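# Seat green brick 3 on the white plate

## Task

Put a green brick on the white plate's studs at the spot the reference shape picture marks for brick 3, and push it fully down. Bricks 1 and 2 must still be fully seated at the end. When finished, neither hand may be in contact with any brick or with the lamp.

## Robot and tools

Robot: two arms, left_arm and right_arm, each ending in a five-finger hand (right_arm a right hand, left_arm its mirror). Measured bases in the scene frame: left_arm at (0, +0.258, +0.042) m, right_arm at (+0.033, -0.334, +0.043) m, both turned only slightly about z. Scene frame: origin at table height midway between the arms, +x out over the table, +y toward left_arm, +z up. Arm names do not match image sides. A camera stand sits behind the arms. Cameras: cam_head_left, cam_head_right, cam_high, each 672x504. The reference pictures, including the one named shape, can be shown with show_instructions (no arguments, moves nothing).

Hand point: a point fixed to the palm, about 0.05 m in front of it and 0.15 m out from the wrist along the fingers. Its +z runs along straight fingers, +y out of the palm, +x across the palm away from the thumb on the right hand (toward the thumb on the left hand). Straight fingers reach 0.06 to 0.07 m past the point and sit 0.06 m behind it along -y. A wrist bracket on the little-finger side can strike things.

The row: every action row has 28 numbers, each in [-1, 1], always for both arms. Order: left_arm dx, dy, dz, rx, ry, rz; left hand thumb_turn, thumb_bend, index, middle, ring, little, force_limit, speed; then the same 14 for right_arm and the right hand. dx..rz are an offset, not a pose: a displacement from that arm's Hand target as it stood when the action (or move) began, measured along the Hand target's own axes. 1.0 = 0.6 m for dx, dy, dz and 180 degrees for rx, ry, rz (one rotation vector). All rows of one action count from the same start; a new call starts from the new Hand target, so repeating an offset moves again. Six zeros re-request the current Hand target. Orientation commands are clipped to 40 degrees from the measured orientation each step.

Hand numbers are absolute targets, not offsets. thumb_turn -1 beside the palm, +1 opposite the fingers; thumb_bend and each finger -1 straight, +1 curled. force_limit runs from about 0 N at -1 to 10 N at +1 (15 N for both thumb motors); speed rises from near zero at -1 to full at +0.48 and above. For a gentle grip close at speed -0.94 or less. No value means 'unchanged': to leave a hand alone, resend the eight numbers last executed for it; if none has been sent yet, use its hand_measured plus hand_force_limit and hand_speed. With the thumb across, the hand grips things roughly 0.035 to 0.065 m thick. A motor starts only when its target changes by 0.002 or more; to squeeze harder raise force_limit and send a more-closed target; to loosen send a more-open target.

execute_actions(actions, cameras): actions is a list of up to 15 actions, each a table of up to 15 rows (one row per 1/30 s step; a short table repeats its last row to fill 15 steps). An empty list returns state and, by default, all camera images. cameras picks images by name, ["all"], or [] for none; an unknown name rejects the call.

move(target, speed, blend, blocking, cameras): target is one 28-number row or a list of up to 15 rows; every row's arm offsets count from the Hand targets at the move's start, not from the previous row. Paths are straight, both arms finish together, each at least 0.5 s and cut off after 10 s. speed in m/s, 0.002 to 4.3 (default 0.25), one value or one per target; turns allowed up to twice that in rad/s. blend in m rounds corners of a list (0 means stop at each). blocking=false returns after about 0.5 s while motion continues. The move avoids nothing, including the other arm and the arm's own base; route around the base. Faster moves and targets set deeper past a contact hit and press harder. The result adds a line 'move:' giving the ending (done, off_target, moving, held, fault) and limits (paced: pose clipped; held: a check withheld steps). done means within 10 mm and 2 degrees; neither done nor off_target says whether anything is touched.

wait(seconds 0 to 10, cameras): lets time pass holding commands; returns early if a running move ends. stop(cameras): brakes a running move. zoom_image(camera, region [x0, y0, x1, y1], pixels, at most 504 by 504): magnifies the newest image of cam_head_left, cam_head_right or cam_high. finished_scene(scene=1, optional): ends for good.

Results: end_effector_position (m) and end_effector_quat_wxyz in the scene frame, Hand target (the last commanded pose after clipping; next offsets start here), joint positions, velocities (may read 'within noise'), torques (raw drive output incl. gravity; numbers 3 and 4 wrap at ±28 N m), motor temperatures, hand_measured, hand_stopped_by (moving, target, force, stalled, fault), hand_load_n (positive when pushed open; a lost grip drops toward 0). Action calls also list positions at some steps. Arms often rest 1 to 3 cm (up to 5 cm) short of, mostly below, the command without touching anything; send the missing distance as a further offset. A blocked arm keeps pushing until commanded back past its hand point.

Avoid: dropping or flinging parts, letting anything leave the table, fast impacts on the plate or fixed objects, hard presses, closing one hand on the other or arms colliding, excess finger force, and long stretched or blocked poses that heat motors (85 °C warns, 100 °C drops the arm for 30 to 60 s). Loose items may be nudged occasionally. Time spent writing also passes in the scene.

Each tool is called after ">>>" as a command line: name --argument value for each argument, lists and objects as JSON in quotes; but a table of rows of numbers goes row by row, as --pt "numbers of a row", without its own name.

Reference images:

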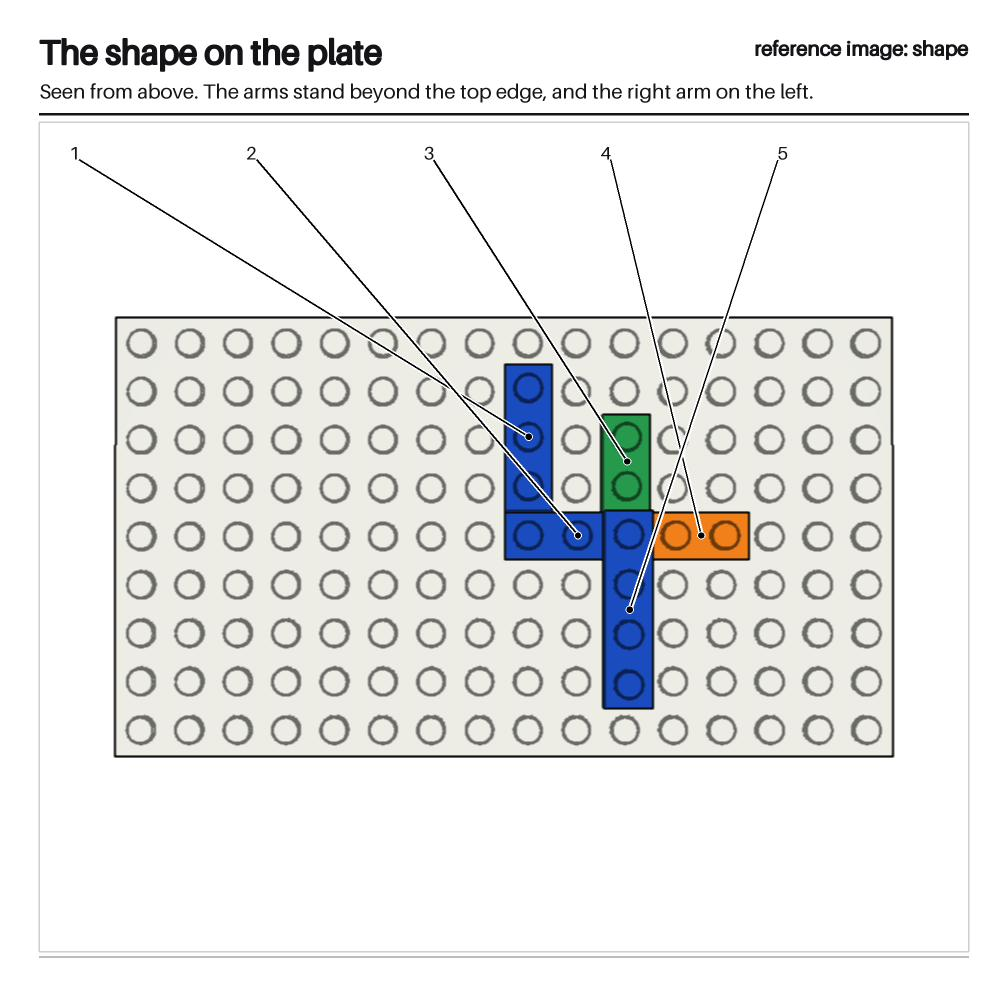

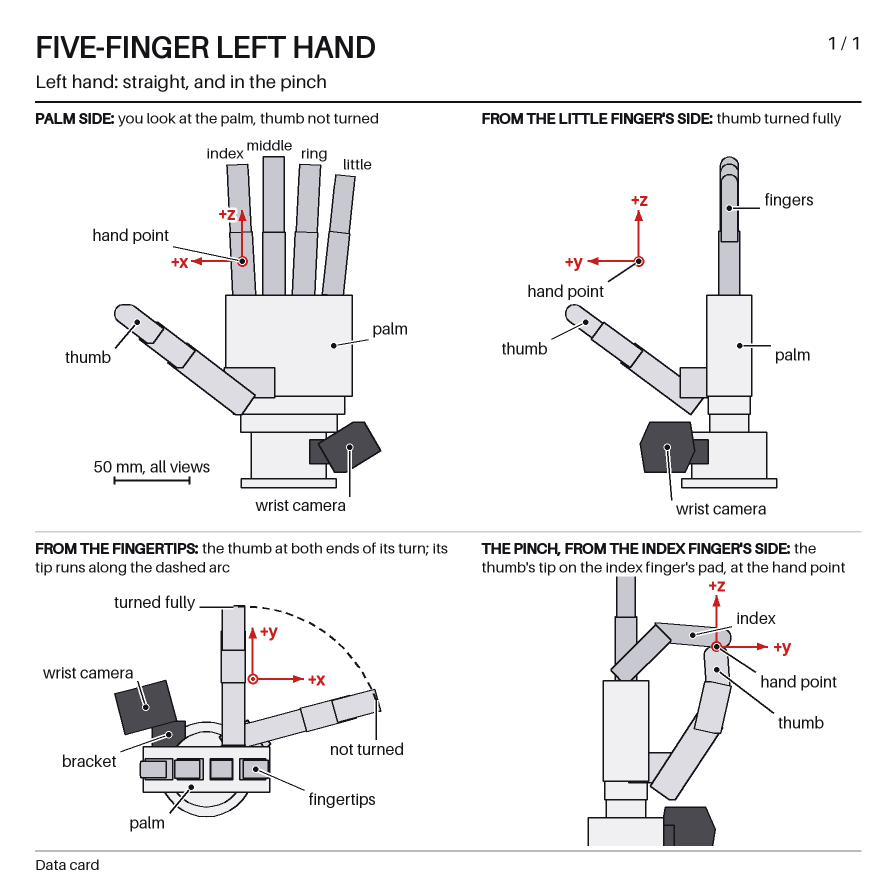

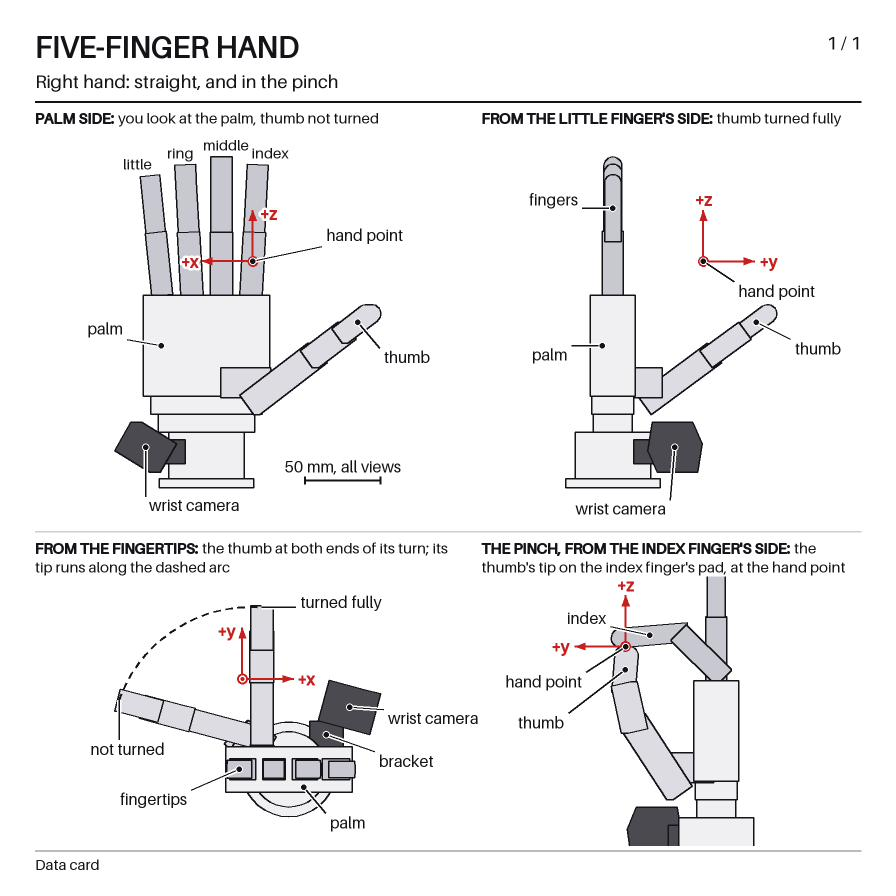

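## Session

>>> execute_actions --actions '[]'

Scene clock: 0.00 s.
left_arm: end_effector_position=(+0.3013, +0.1268, +0.2773) hand_measured=(-1.000, -1.000, -1.000, -1.000, -1.000, -1.000) hand_load_n=(+0.0, +0.0, +0.0, +0.0, +0.0, +0.0) hand_stopped_by=(target, target, target, target, target, target) hand_force_limit=0.00 hand_speed=-0.80 end_effector_quat_wxyz=(+0.521, -0.067, +0.790, -0.317) | right_arm: end_effector_position=(+0.4692, -0.3053, +0.1901) hand_measured=(-1.000, -1.000, -1.000, -1.000, -1.000, -1.000) hand_load_n=(+0.0, +0.0, +0.0, +0.0, +0.0, +0.0) hand_stopped_by=(target, target, target, target, target, target) hand_force_limit=0.00 hand_speed=-0.80 end_effector_quat_wxyz=(-0.001, -0.422, +0.906, -0.018)
Joint positions: left_arm=[-0.535 0.42 0.461 -0.301 -0.086 0.917] | right_arm=[-0.019 1.569 1.326 -1.314 0.032 0.642]
Joint velocities: within noise
Joint torques (N m): no reading
Motor temperatures (°C): left_arm=[25 24 25 22 22 22] | right_arm=[25 23 22 20 22 21]
Heat: left arm: hottest waist 25 °C; right arm: hottest waist 25 °C.
Hand target: left_arm +0.3046, +0.1247, +0.2977; +0.533, -0.067, +0.778, -0.325 | right_arm +0.4764, -0.3057, +0.1951; +0.006, -0.422, +0.906, -0.021

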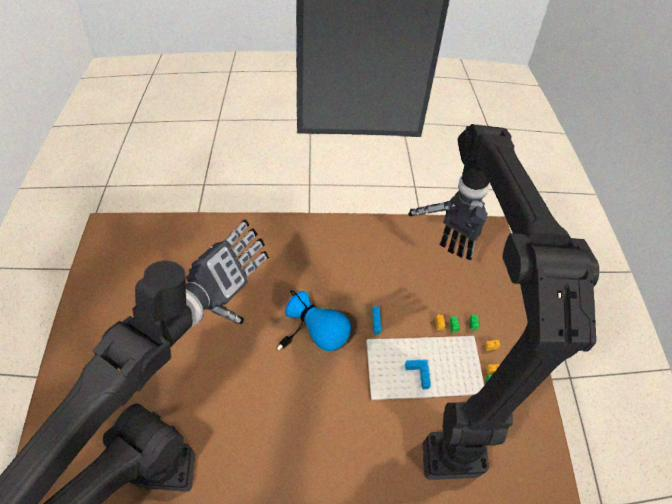

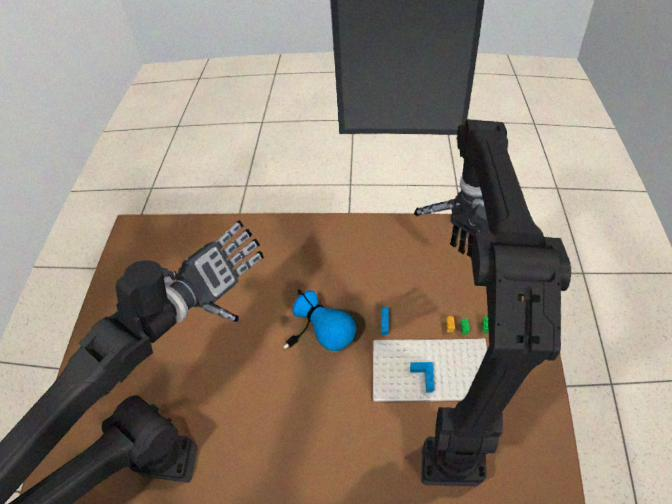

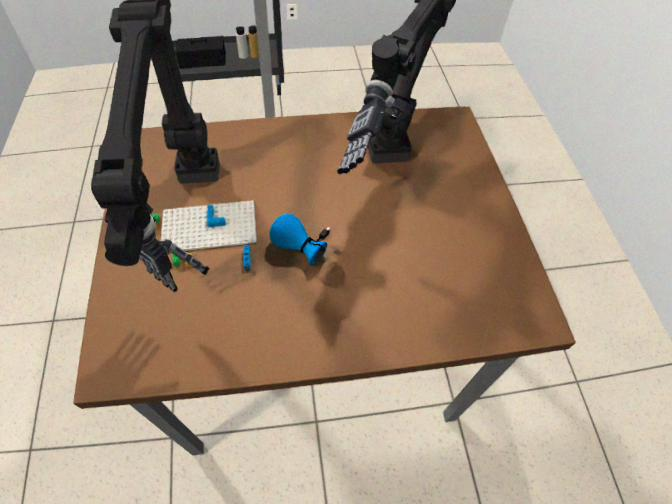

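>>> zoom_image --camera "cam_head_left" --region '[340, 280, 540, 430]'

>>> zoom_image --camera "cam_high" --region '[100, 150, 300, 300]'

>>> zoom_image --camera "cam_head_right" --region '[340, 280, 540, 430]'

Scaled by 2.520 from the camera's 672x504 image, which has a finer 960x720 frame.

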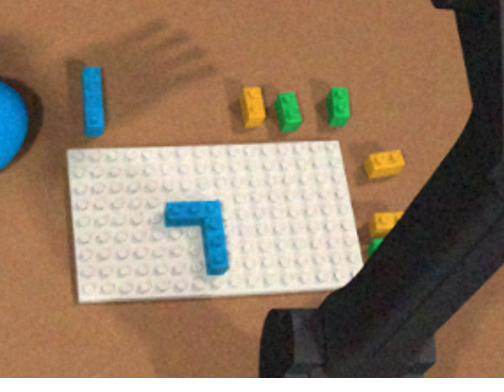

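Scaled by 2.520 from the camera's 672x504 image, which has a finer 960x720 frame.

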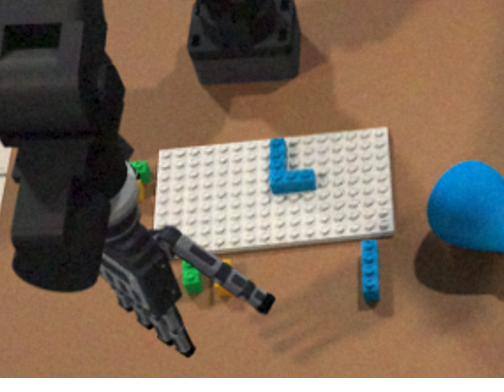

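Scaled by 2.520 from the camera's 672x504 image, which has a finer 960x720 frame.

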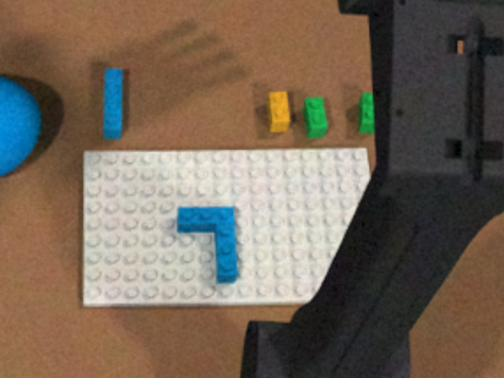

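>>> zoom_image --camera "cam_head_left" --region '[360, 310, 500, 415]'

>>> zoom_image --camera "cam_high" --region '[150, 190, 270, 280]'

Scaled by 3.600 from the camera's 672x504 image, which has a finer 960x720 frame.

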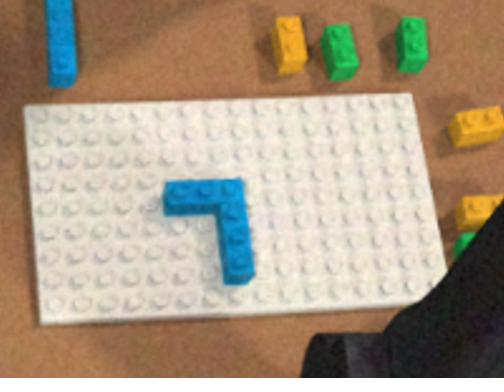

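Scaled by 4.200 from the camera's 672x504 image, which has a finer 960x720 frame.

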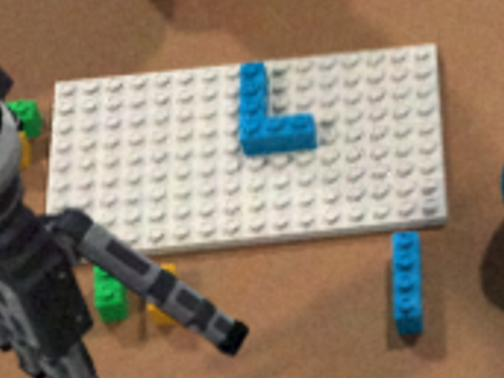

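>>> move --target '[0,0,0,0,0,0,-1,-1,-1,-1,-1,-1,0,-0.8, 0.2508,0.1062,-0.0113,0.154,-0.356,-0.646, 1,-0.6,-0.3,-0.3,1,1,0,0.2]' --speed 0.3 --cameras '["all"]'

Scene clock: 17.27 s.
left_arm: end_effector_position=(+0.3013, +0.1268, +0.2773) hand_measured=(-1.000, -1.000, -1.000, -1.000, -1.000, -1.000) hand_load_n=(+0.0, +0.0, +0.0, +0.0, +0.0, +0.0) hand_stopped_by=(target, target, target, target, target, target) hand_force_limit=0.00 hand_speed=-0.80 end_effector_quat_wxyz=(+0.521, -0.067, +0.790, -0.317) | right_arm: end_effector_position=(+0.3200, -0.3725, +0.1917) hand_measured=(+1.000, -0.600, -0.300, -0.300, +1.000, +1.000) hand_load_n=(+0.0, +0.0, +0.0, +0.0, +0.0, +0.0) hand_stopped_by=(target, target, target, target, target, target) hand_force_limit=0.00 hand_speed=0.20 end_effector_quat_wxyz=(-0.427, +0.903, -0.052, -0.008)
Joint positions: left_arm=[-0.535 0.42 0.461 -0.301 -0.086 0.917] | right_arm=[-0.408 1.406 1.053 -1.667 -0.788 -2.09]
Joint torques (N m): left_arm=[0.91 0.91 12.59 1.51 -0.03 -0.07] | right_arm=[-1.03 -7.94 10.1 -0.92 -0.34 -0.12]
Motor temperatures (°C): left_arm=[25 24 30 22 22 22] | right_arm=[25 24 26 20 22 21]
Heat: left arm: hottest elbow 30 °C; right arm: hottest elbow 26 °C.
Hand target: left_arm +0.3046, +0.1247, +0.2977; +0.533, -0.067, +0.778, -0.325 | right_arm +0.3305, -0.3796, +0.2003; -0.462, +0.887, -0.001, -0.001
Off the commanded pose: left_arm 0.021 m, 2 deg | right_arm 0.015 m, 7 deg.
joint sent to its limit (right arm) — joint 6 (wrist roll), lower limit. The joint targets are off in orientation, not in position.
move: off_target (left_arm, right_arm)

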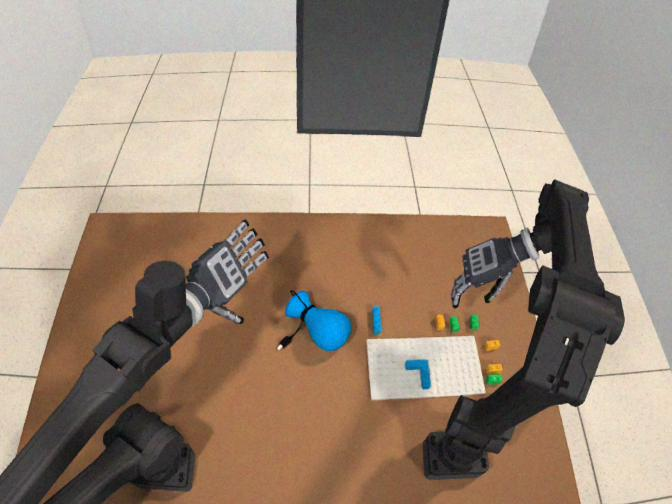

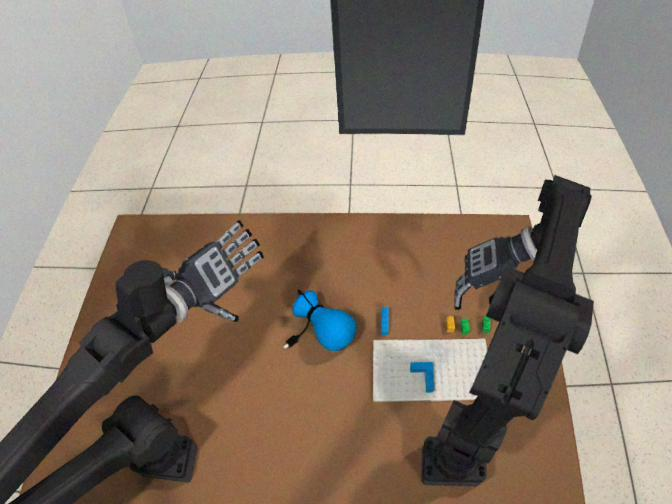

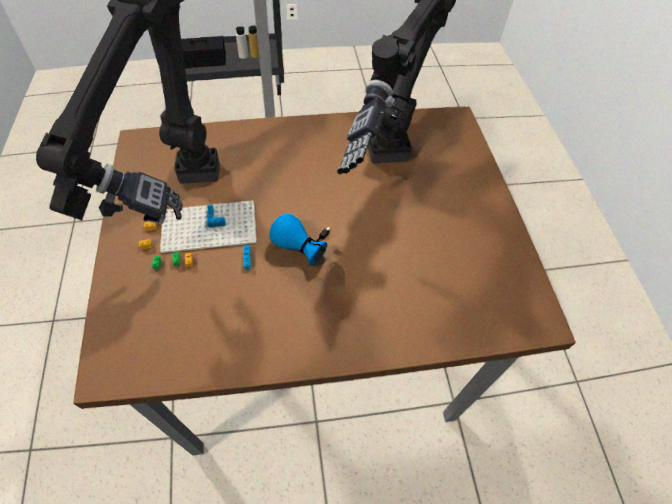

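>>> zoom_image --camera "cam_head_left" --region '[420, 240, 560, 345]'

>>> zoom_image --camera "cam_head_left" --region '[360, 315, 520, 415]'

>>> zoom_image --camera "cam_high" --region '[90, 160, 230, 280]'

Scaled by 3.600 from the camera's 672x504 image, which has a finer 960x720 frame.

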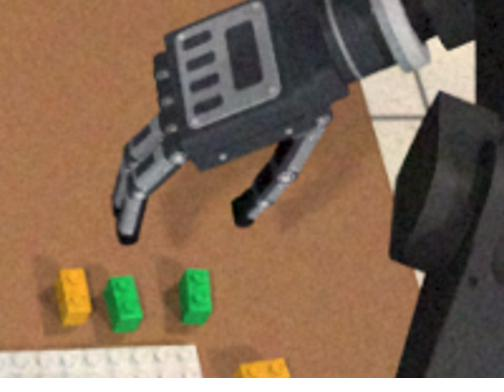

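Scaled by 3.150 from the camera's 672x504 image, which has a finer 960x720 frame.

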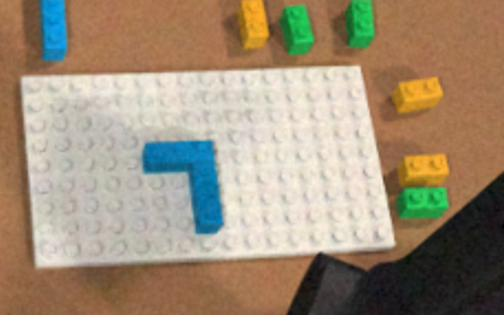

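Scaled by 3.600 from the camera's 672x504 image, which has a finer 960x720 frame.

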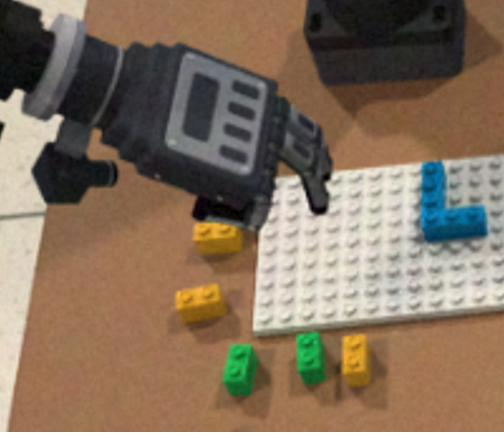

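>>> move --target '[0,0,0,0,0,0,-1,-1,-1,-1,-1,-1,0,-0.8, 0.0492,0.1642,0.0125,0,0.0364,0.0255, 1,-0.6,-0.3,-0.3,1,1,0,0.2]' --speed 0.15 --cameras '["all"]'

>>> zoom_image --camera "cam_head_left" --region '[420, 260, 560, 365]'

>>> zoom_image --camera "cam_high" --region '[90, 180, 230, 300]'

>>> zoom_image --camera "cam_head_right" --region '[420, 260, 560, 365]'

Scene clock: 22.87 s.
left_arm: end_effector_position=(+0.3013, +0.1268, +0.2773) hand_measured=(-1.000, -1.000, -1.000, -1.000, -1.000, -1.000) hand_load_n=(+0.0, +0.0, +0.0, +0.0, +0.0, +0.0) hand_stopped_by=(target, target, target, target, target, target) hand_force_limit=0.00 hand_speed=-0.80 end_effector_quat_wxyz=(+0.521, -0.067, +0.790, -0.317) | right_arm: end_effector_position=(+0.3547, -0.4237, +0.1191) hand_measured=(+1.000, -0.600, -0.300, -0.300, +1.000, +1.000) hand_load_n=(+0.0, +0.0, +0.0, +0.0, +0.0, +0.5) hand_stopped_by=(target, target, target, target, target, target) hand_force_limit=0.00 hand_speed=0.20 end_effector_quat_wxyz=(-0.431, +0.896, -0.100, +0.026)
Joint positions: left_arm=[-0.535 0.42 0.461 -0.301 -0.086 0.917] | right_arm=[-0.516 1.595 1.053 -1.464 -0.808 -2.091]
Joint torques (N m): left_arm=[0.91 0.97 12.6 1.51 -0.03 -0.07] | right_arm=[-1.49 -9.82 7.3 -0.17 -0.57 -0.15]
Heat: left arm: hottest elbow 32 °C; right arm: hottest elbow 27 °C.
Hand target: left_arm +0.3046, +0.1247, +0.2977; +0.533, -0.067, +0.778, -0.325 | right_arm +0.3599, -0.4301, +0.1152; -0.460, +0.885, -0.063, +0.032
Off the commanded pose: left_arm 0.021 m, 2 deg | right_arm 0.009 m, 6 deg.
joint sent to its limit (right arm) — joint 6 (wrist roll), lower limit. The joint targets are off in orientation, not in position.
move: off_target (left_arm, right_arm)

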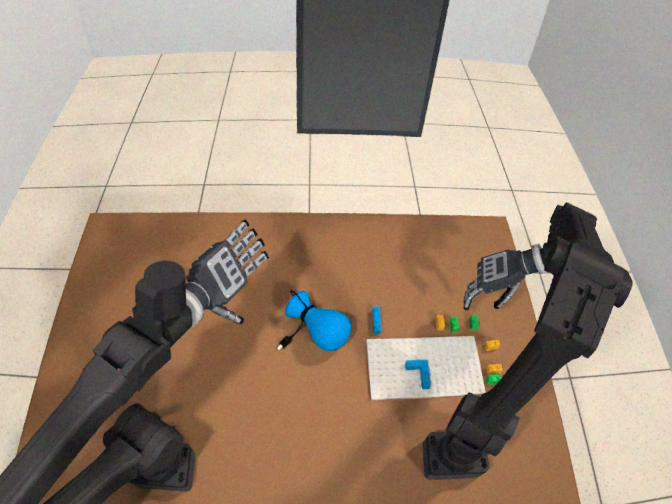

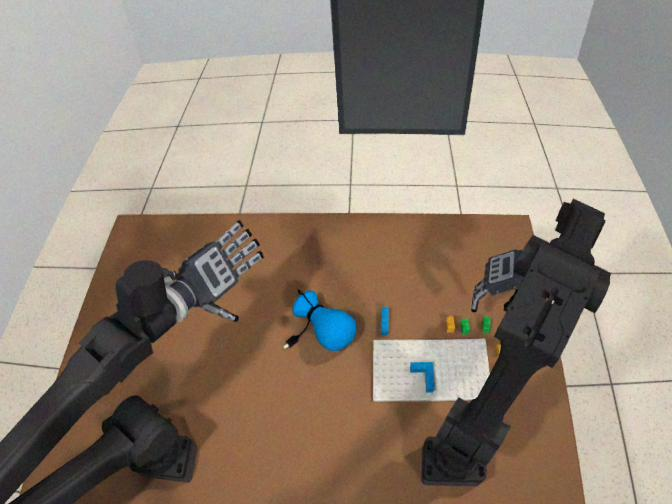

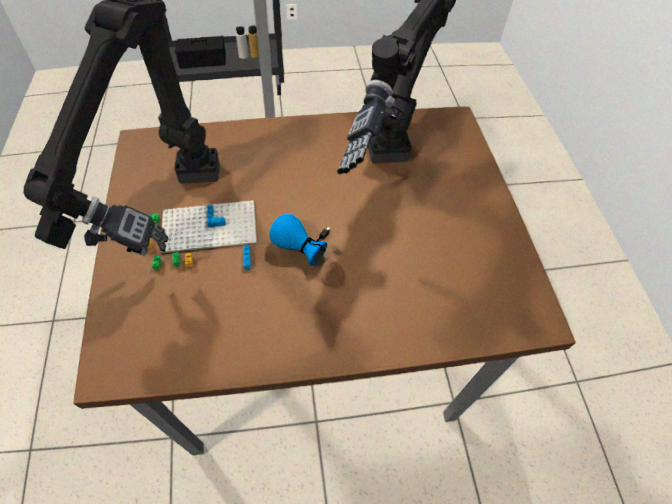

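Scaled by 3.600 from the camera's 672x504 image, which has a finer 960x720 frame.

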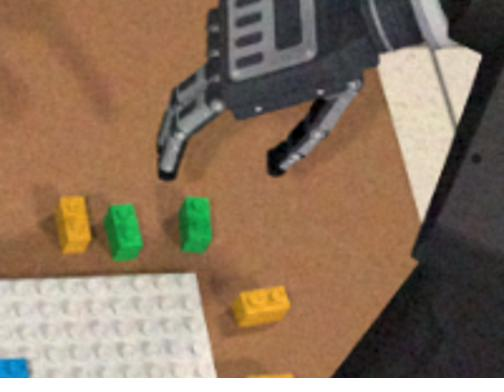

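Scaled by 3.600 from the camera's 672x504 image, which has a finer 960x720 frame.

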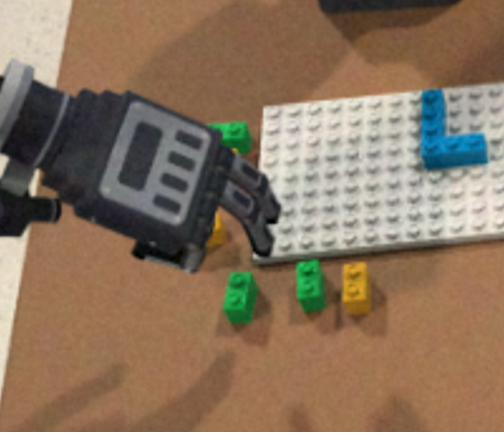

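Scaled by 3.600 from the camera's 672x504 image, which has a finer 960x720 frame.

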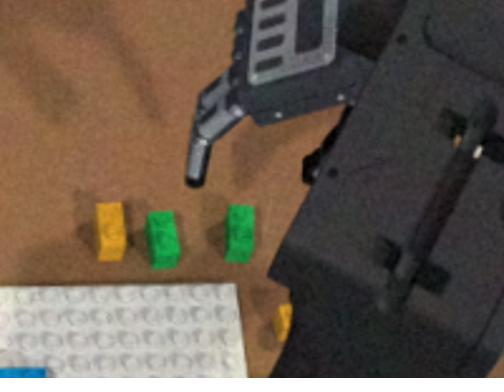

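>>> move --target '[0,0,0,0,0,0,-1,-1,-1,-1,-1,-1,0,-0.8, 0.0103,0.0547,0.0668,0,0,0, 1,-0.75,0.2,0.2,1,1,-0.2,0.2]' --speed 0.12 --cameras '["all"]'

>>> zoom_image --camera "cam_head_left" --region '[420, 270, 540, 360]'

>>> zoom_image --camera "cam_high" --region '[100, 200, 220, 290]'

>>> zoom_image --camera "cam_head_right" --region '[420, 270, 540, 360]'

Scene clock: 26.23 s.
left_arm: end_effector_position=(+0.3013, +0.1268, +0.2773) hand_measured=(-1.000, -1.000, -1.000, -1.000, -1.000, -1.000) hand_load_n=(+0.0, +0.0, +0.0, +0.0, +0.0, +0.0) hand_stopped_by=(target, target, target, target, target, target) hand_force_limit=0.00 hand_speed=-0.80 end_effector_quat_wxyz=(+0.521, -0.067, +0.790, -0.317) | right_arm: end_effector_position=(+0.3693, -0.4214, +0.0737) hand_measured=(+1.000, -0.750, +0.200, +0.200, +1.000, +1.000) hand_load_n=(+0.0, +0.0, +0.0, +0.0, +0.0, +0.0) hand_stopped_by=(target, target, target, target, target, target) hand_force_limit=-0.20 hand_speed=0.20 end_effector_quat_wxyz=(-0.437, +0.894, -0.092, +0.038)
Joint positions: left_arm=[-0.535 0.42 0.461 -0.301 -0.086 0.917] | right_arm=[-0.501 1.682 1.021 -1.324 -0.834 -2.091]
Joint torques (N m): left_arm=[0.91 0.91 12.6 1.48 -0.03 -0.07] | right_arm=[-0.09 -10.52 5.27 -0.09 -0.57 -0.15]
Heat: left arm: hottest elbow 33 °C; right arm: hottest elbow 27 °C.
Hand target: left_arm +0.3046, +0.1247, +0.2977; +0.533, -0.067, +0.778, -0.325 | right_arm +0.3678, -0.4171, +0.0653; -0.460, +0.885, -0.063, +0.031
Off the commanded pose: left_arm 0.021 m, 2 deg | right_arm 0.009 m, 4 deg.
joint sent to its limit (right arm) — joint 6 (wrist roll), lower limit. The joint targets are off in orientation, not in position.
move: off_target (left_arm, right_arm)

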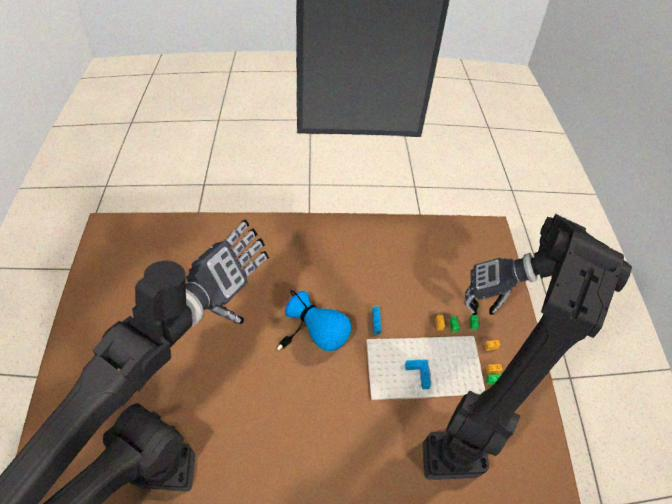

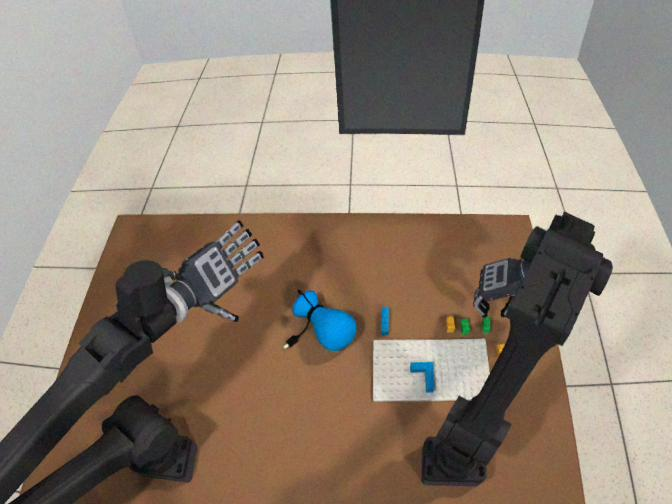

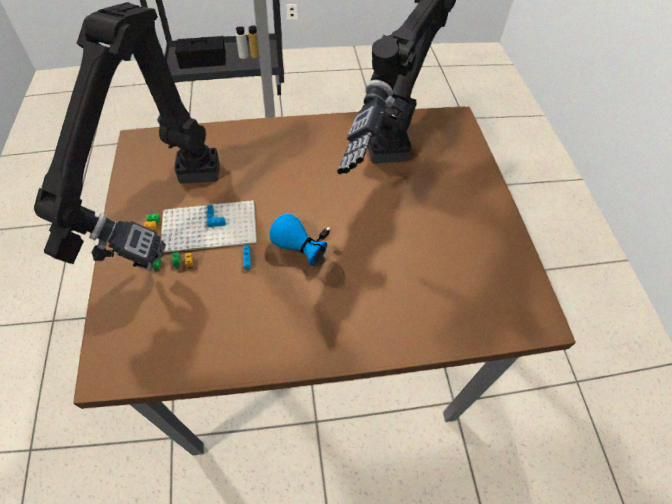

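Scaled by 4.200 from the camera's 672x504 image, which has a finer 960x720 frame.

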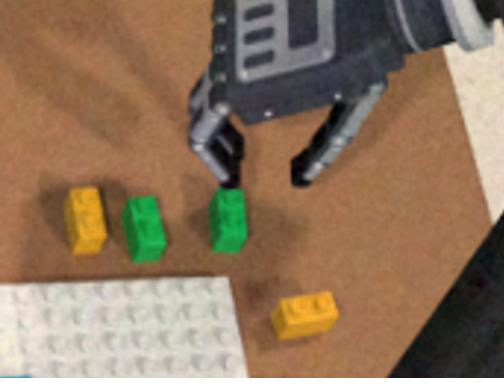

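Scaled by 4.200 from the camera's 672x504 image, which has a finer 960x720 frame.

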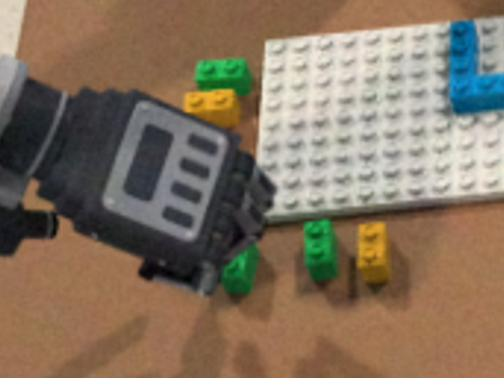

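Scaled by 4.200 from the camera's 672x504 image, which has a finer 960x720 frame.

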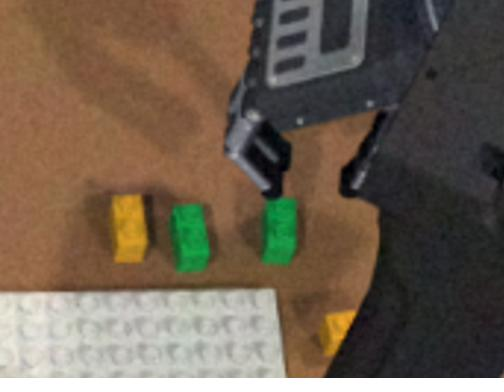

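>>> move --target '[0,0,0,0,0,0,-1,-1,-1,-1,-1,-1,0,-0.8, -0.0021,0.0392,0.0457,0,0,0, 1,-0.75,0.1,0.1,1,1,-0.2,0.2]' --speed 0.1 --cameras '["cam_head_left","cam_high"]'

>>> zoom_image --camera "cam_head_left" --region '[440, 290, 520, 350]'

>>> zoom_image --camera "cam_high" --region '[120, 220, 200, 280]'

Scene clock: 28.77 s.
left_arm: end_effector_position=(+0.3013, +0.1268, +0.2773) hand_measured=(-1.000, -1.000, -1.000, -1.000, -1.000, -1.000) hand_load_n=(+0.0, -0.5, +0.0, +0.0, +0.0, +0.0) hand_stopped_by=(target, target, target, target, target, target) hand_force_limit=0.00 hand_speed=-0.80 end_effector_quat_wxyz=(+0.521, -0.067, +0.790, -0.317) | right_arm: end_effector_position=(+0.3705, -0.4136, +0.0393) hand_measured=(+1.000, -0.750, +0.100, +0.100, +1.000, +1.000) hand_load_n=(+0.0, +0.0, +0.0, +0.0, +0.0, +0.0) hand_stopped_by=(target, target, target, target, target, target) hand_force_limit=-0.20 hand_speed=0.20 end_effector_quat_wxyz=(-0.442, +0.892, -0.085, +0.040)
Joint positions: left_arm=[-0.535 0.42 0.461 -0.301 -0.086 0.917] | right_arm=[-0.486 1.74 0.982 -1.223 -0.847 -2.092]
Joint torques (N m): left_arm=[0.91 0.91 12.62 1.5 -0.03 -0.07] | right_arm=[-0.03 -10.52 4.74 -0.08 -0.58 -0.15]
Heat: left arm: hottest elbow 33 °C; right arm: hottest elbow 27 °C.
Hand target: left_arm +0.3046, +0.1247, +0.2977; +0.533, -0.067, +0.778, -0.325 | right_arm +0.3678, -0.4082, +0.0304; -0.460, +0.885, -0.063, +0.032
Off the commanded pose: left_arm 0.021 m, 2 deg | right_arm 0.011 m, 4 deg.
joint sent to its limit (right arm) — joint 6 (wrist roll), lower limit. The joint targets are off in orientation, not in position.
move: off_target (left_arm, right_arm)
Images, in order (width x height): cam_head_left 672x504, cam_high 672x504.

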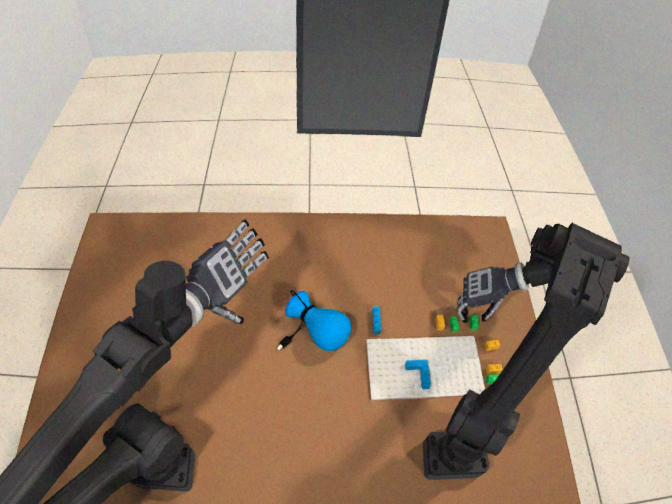

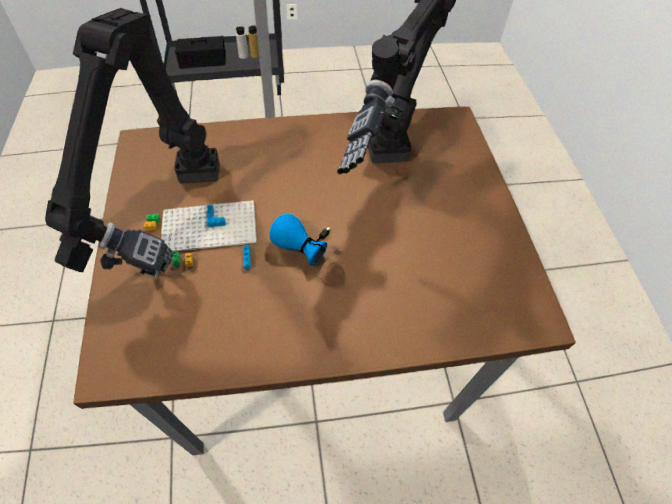

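Scaled by 6.300 from the camera's 672x504 image, which has a finer 960x720 frame.

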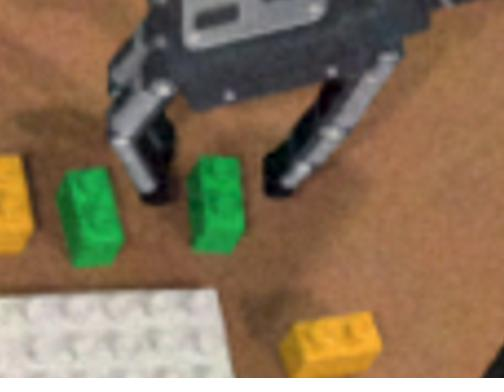

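Scaled by 6.300 from the camera's 672x504 image, which has a finer 960x720 frame.

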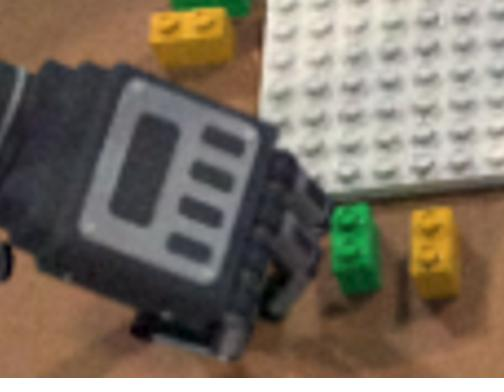

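>>> move --target '[0,0,0,0,0,0,-1,-1,-1,-1,-1,-1,0,-0.8, 0.004,0.0189,0.0078,0,0,0, 1,-0.75,0.1,0.1,1,1,-0.2,0.2]' --speed 0.1 --cameras '["cam_head_left","cam_high"]'

>>> zoom_image --camera "cam_head_left" --region '[440, 290, 520, 350]'

>>> zoom_image --camera "cam_high" --region '[120, 220, 200, 280]'

Scene clock: 30.40 s.
left_arm: end_effector_position=(+0.3013, +0.1268, +0.2773) hand_measured=(-1.000, -1.000, -1.000, -1.000, -1.000, -1.000) hand_load_n=(+0.0, +0.0, +0.0, +0.0, +0.0, +0.0) hand_stopped_by=(target, target, target, target, target, target) hand_force_limit=0.00 hand_speed=-0.80 end_effector_quat_wxyz=(+0.521, -0.067, +0.790, -0.317) | right_arm: end_effector_position=(+0.3727, -0.4148, +0.0281) hand_measured=(+1.000, -0.750, +0.100, +0.100, +1.000, +1.000) hand_load_n=(+0.0, +0.0, +0.0, +0.0, +0.0, +0.0) hand_stopped_by=(target, target, target, target, target, target) hand_force_limit=-0.20 hand_speed=0.20 end_effector_quat_wxyz=(-0.442, +0.892, -0.085, +0.040)
Joint positions: left_arm=[-0.535 0.42 0.461 -0.301 -0.086 0.917] | right_arm=[-0.486 1.768 0.982 -1.196 -0.847 -2.092]
Joint torques (N m): left_arm=[0.91 0.91 12.6 1.51 -0.03 -0.07] | right_arm=[-0.26 -10.64 4.75 -0.03 -0.5 -0.15]
Heat: left arm: hottest elbow 34 °C; right arm: hottest elbow 26 °C.
Hand target: left_arm +0.3046, +0.1247, +0.2977; +0.533, -0.067, +0.778, -0.325 | right_arm +0.3698, -0.4111, +0.0184; -0.460, +0.885, -0.063, +0.032
Off the commanded pose: left_arm 0.021 m, 2 deg | right_arm 0.011 m, 4 deg.
joint sent to its limit (right arm) — joint 6 (wrist roll), lower limit. The joint targets are off in orientation, not in position.
move: off_target (left_arm, right_arm)
Images, in order (width x height): cam_head_left 672x504, cam_high 672x504.

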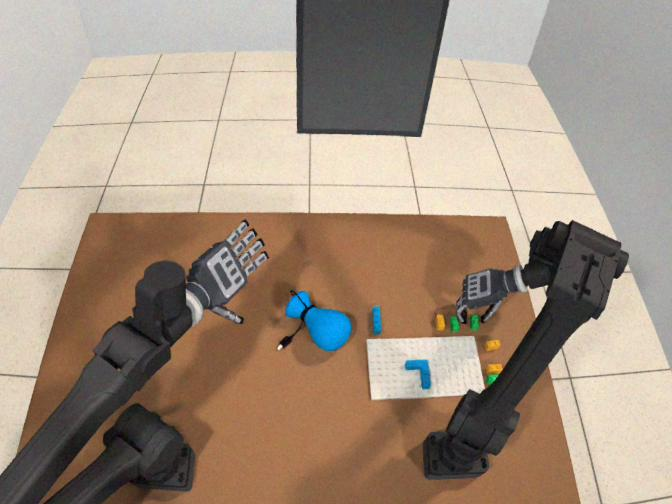

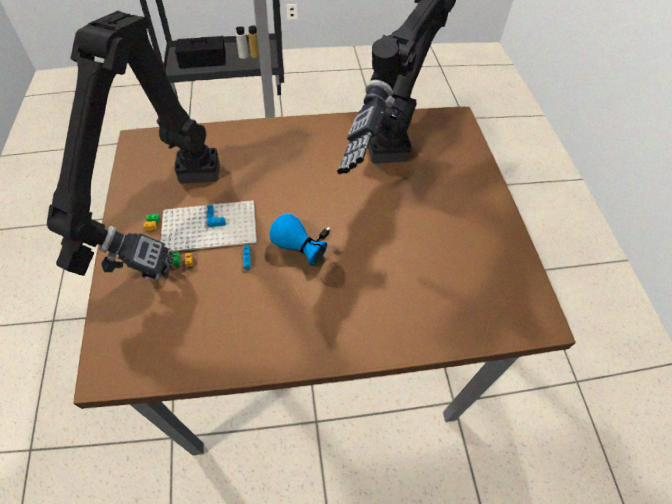

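Scaled by 6.300 from the camera's 672x504 image, which has a finer 960x720 frame.

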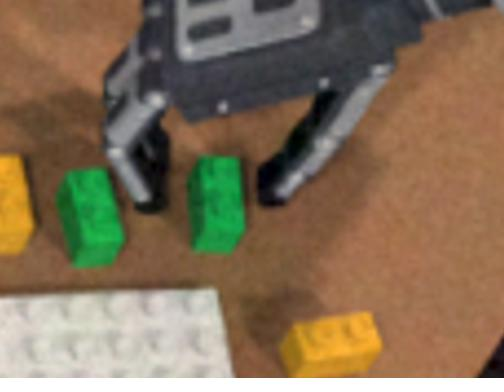

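Scaled by 6.300 from the camera's 672x504 image, which has a finer 960x720 frame.

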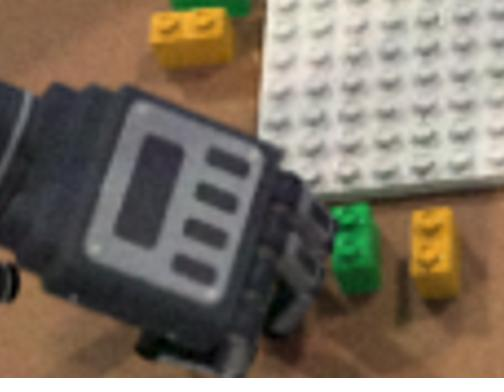

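>>> move --target '[0,0,0,0,0,0,-1,-1,-1,-1,-1,-1,0,-0.8, -0.0028,0.013,0.0047,0,0,0, 1,-0.75,0.1,0.1,1,1,-0.2,0.2]' --speed 0.1 --cameras '["cam_head_left","cam_high"]'

>>> zoom_image --camera "cam_head_left" --region '[440, 290, 520, 350]'

>>> zoom_image --camera "cam_high" --region '[120, 220, 200, 280]'

Scene clock: 32.10 s.
left_arm: end_effector_position=(+0.3013, +0.1268, +0.2773) hand_measured=(-1.000, -1.000, -1.000, -1.000, -1.000, -1.000) hand_load_n=(+0.0, +0.0, +0.0, +0.0, +0.0, +0.0) hand_stopped_by=(target, target, target, target, target, target) hand_force_limit=0.00 hand_speed=-0.80 end_effector_quat_wxyz=(+0.521, -0.067, +0.790, -0.317) | right_arm: end_effector_position=(+0.3737, -0.4153, +0.0267) hand_measured=(+1.000, -0.750, +0.100, +0.100, +1.000, +1.000) hand_load_n=(+0.0, +0.0, +0.0, -2.0, +0.0, +0.0) hand_stopped_by=(target, target, target, target, target, target) hand_force_limit=-0.20 hand_speed=0.20 end_effector_quat_wxyz=(-0.441, +0.893, -0.084, +0.042)
Joint positions: left_arm=[-0.535 0.42 0.461 -0.301 -0.086 0.917] | right_arm=[-0.486 1.769 0.981 -1.187 -0.848 -2.092]
Joint torques (N m): left_arm=[0.85 0.91 12.62 1.5 -0.03 -0.07] | right_arm=[-0.73 -9.64 4.22 0.31 -0.32 -0.15]
Heat: left arm: hottest elbow 34 °C; right arm: hottest elbow 26 °C.
Hand target: left_arm +0.3046, +0.1247, +0.2977; +0.533, -0.067, +0.778, -0.325 | right_arm +0.3678, -0.4131, +0.0103; -0.460, +0.885, -0.063, +0.032
Off the commanded pose: left_arm 0.021 m, 2 deg | right_arm 0.018 m, 4 deg.
joint sent to its limit (right arm) — joint 6 (wrist roll), lower limit. The joint targets are off in orientation, not in position.
move: off_target (left_arm, right_arm)
Images, in order (width x height): cam_head_left 672x504, cam_high 672x504.

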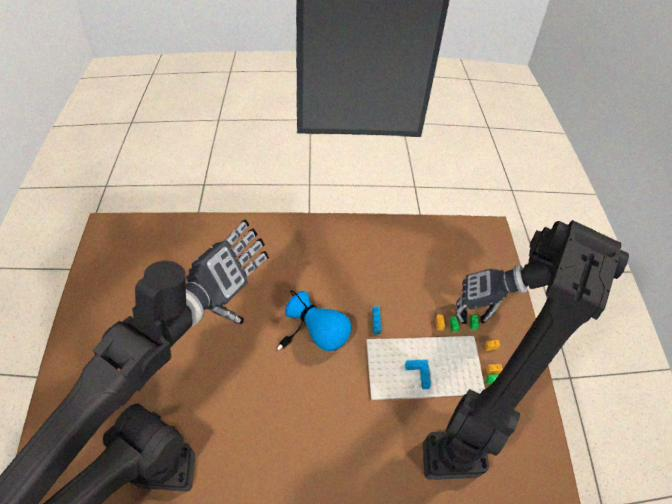

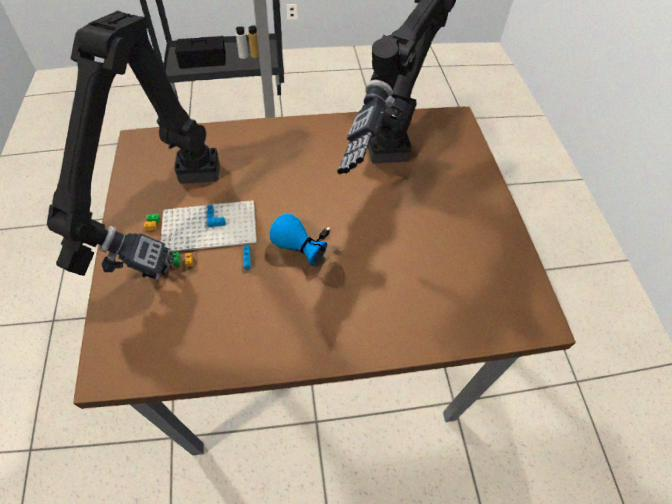

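Scaled by 6.300 from the camera's 672x504 image, which has a finer 960x720 frame.

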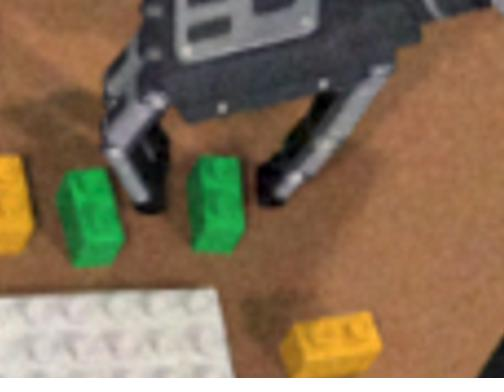

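Scaled by 6.300 from the camera's 672x504 image, which has a finer 960x720 frame.

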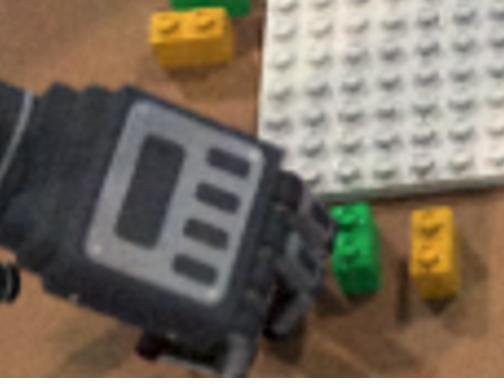

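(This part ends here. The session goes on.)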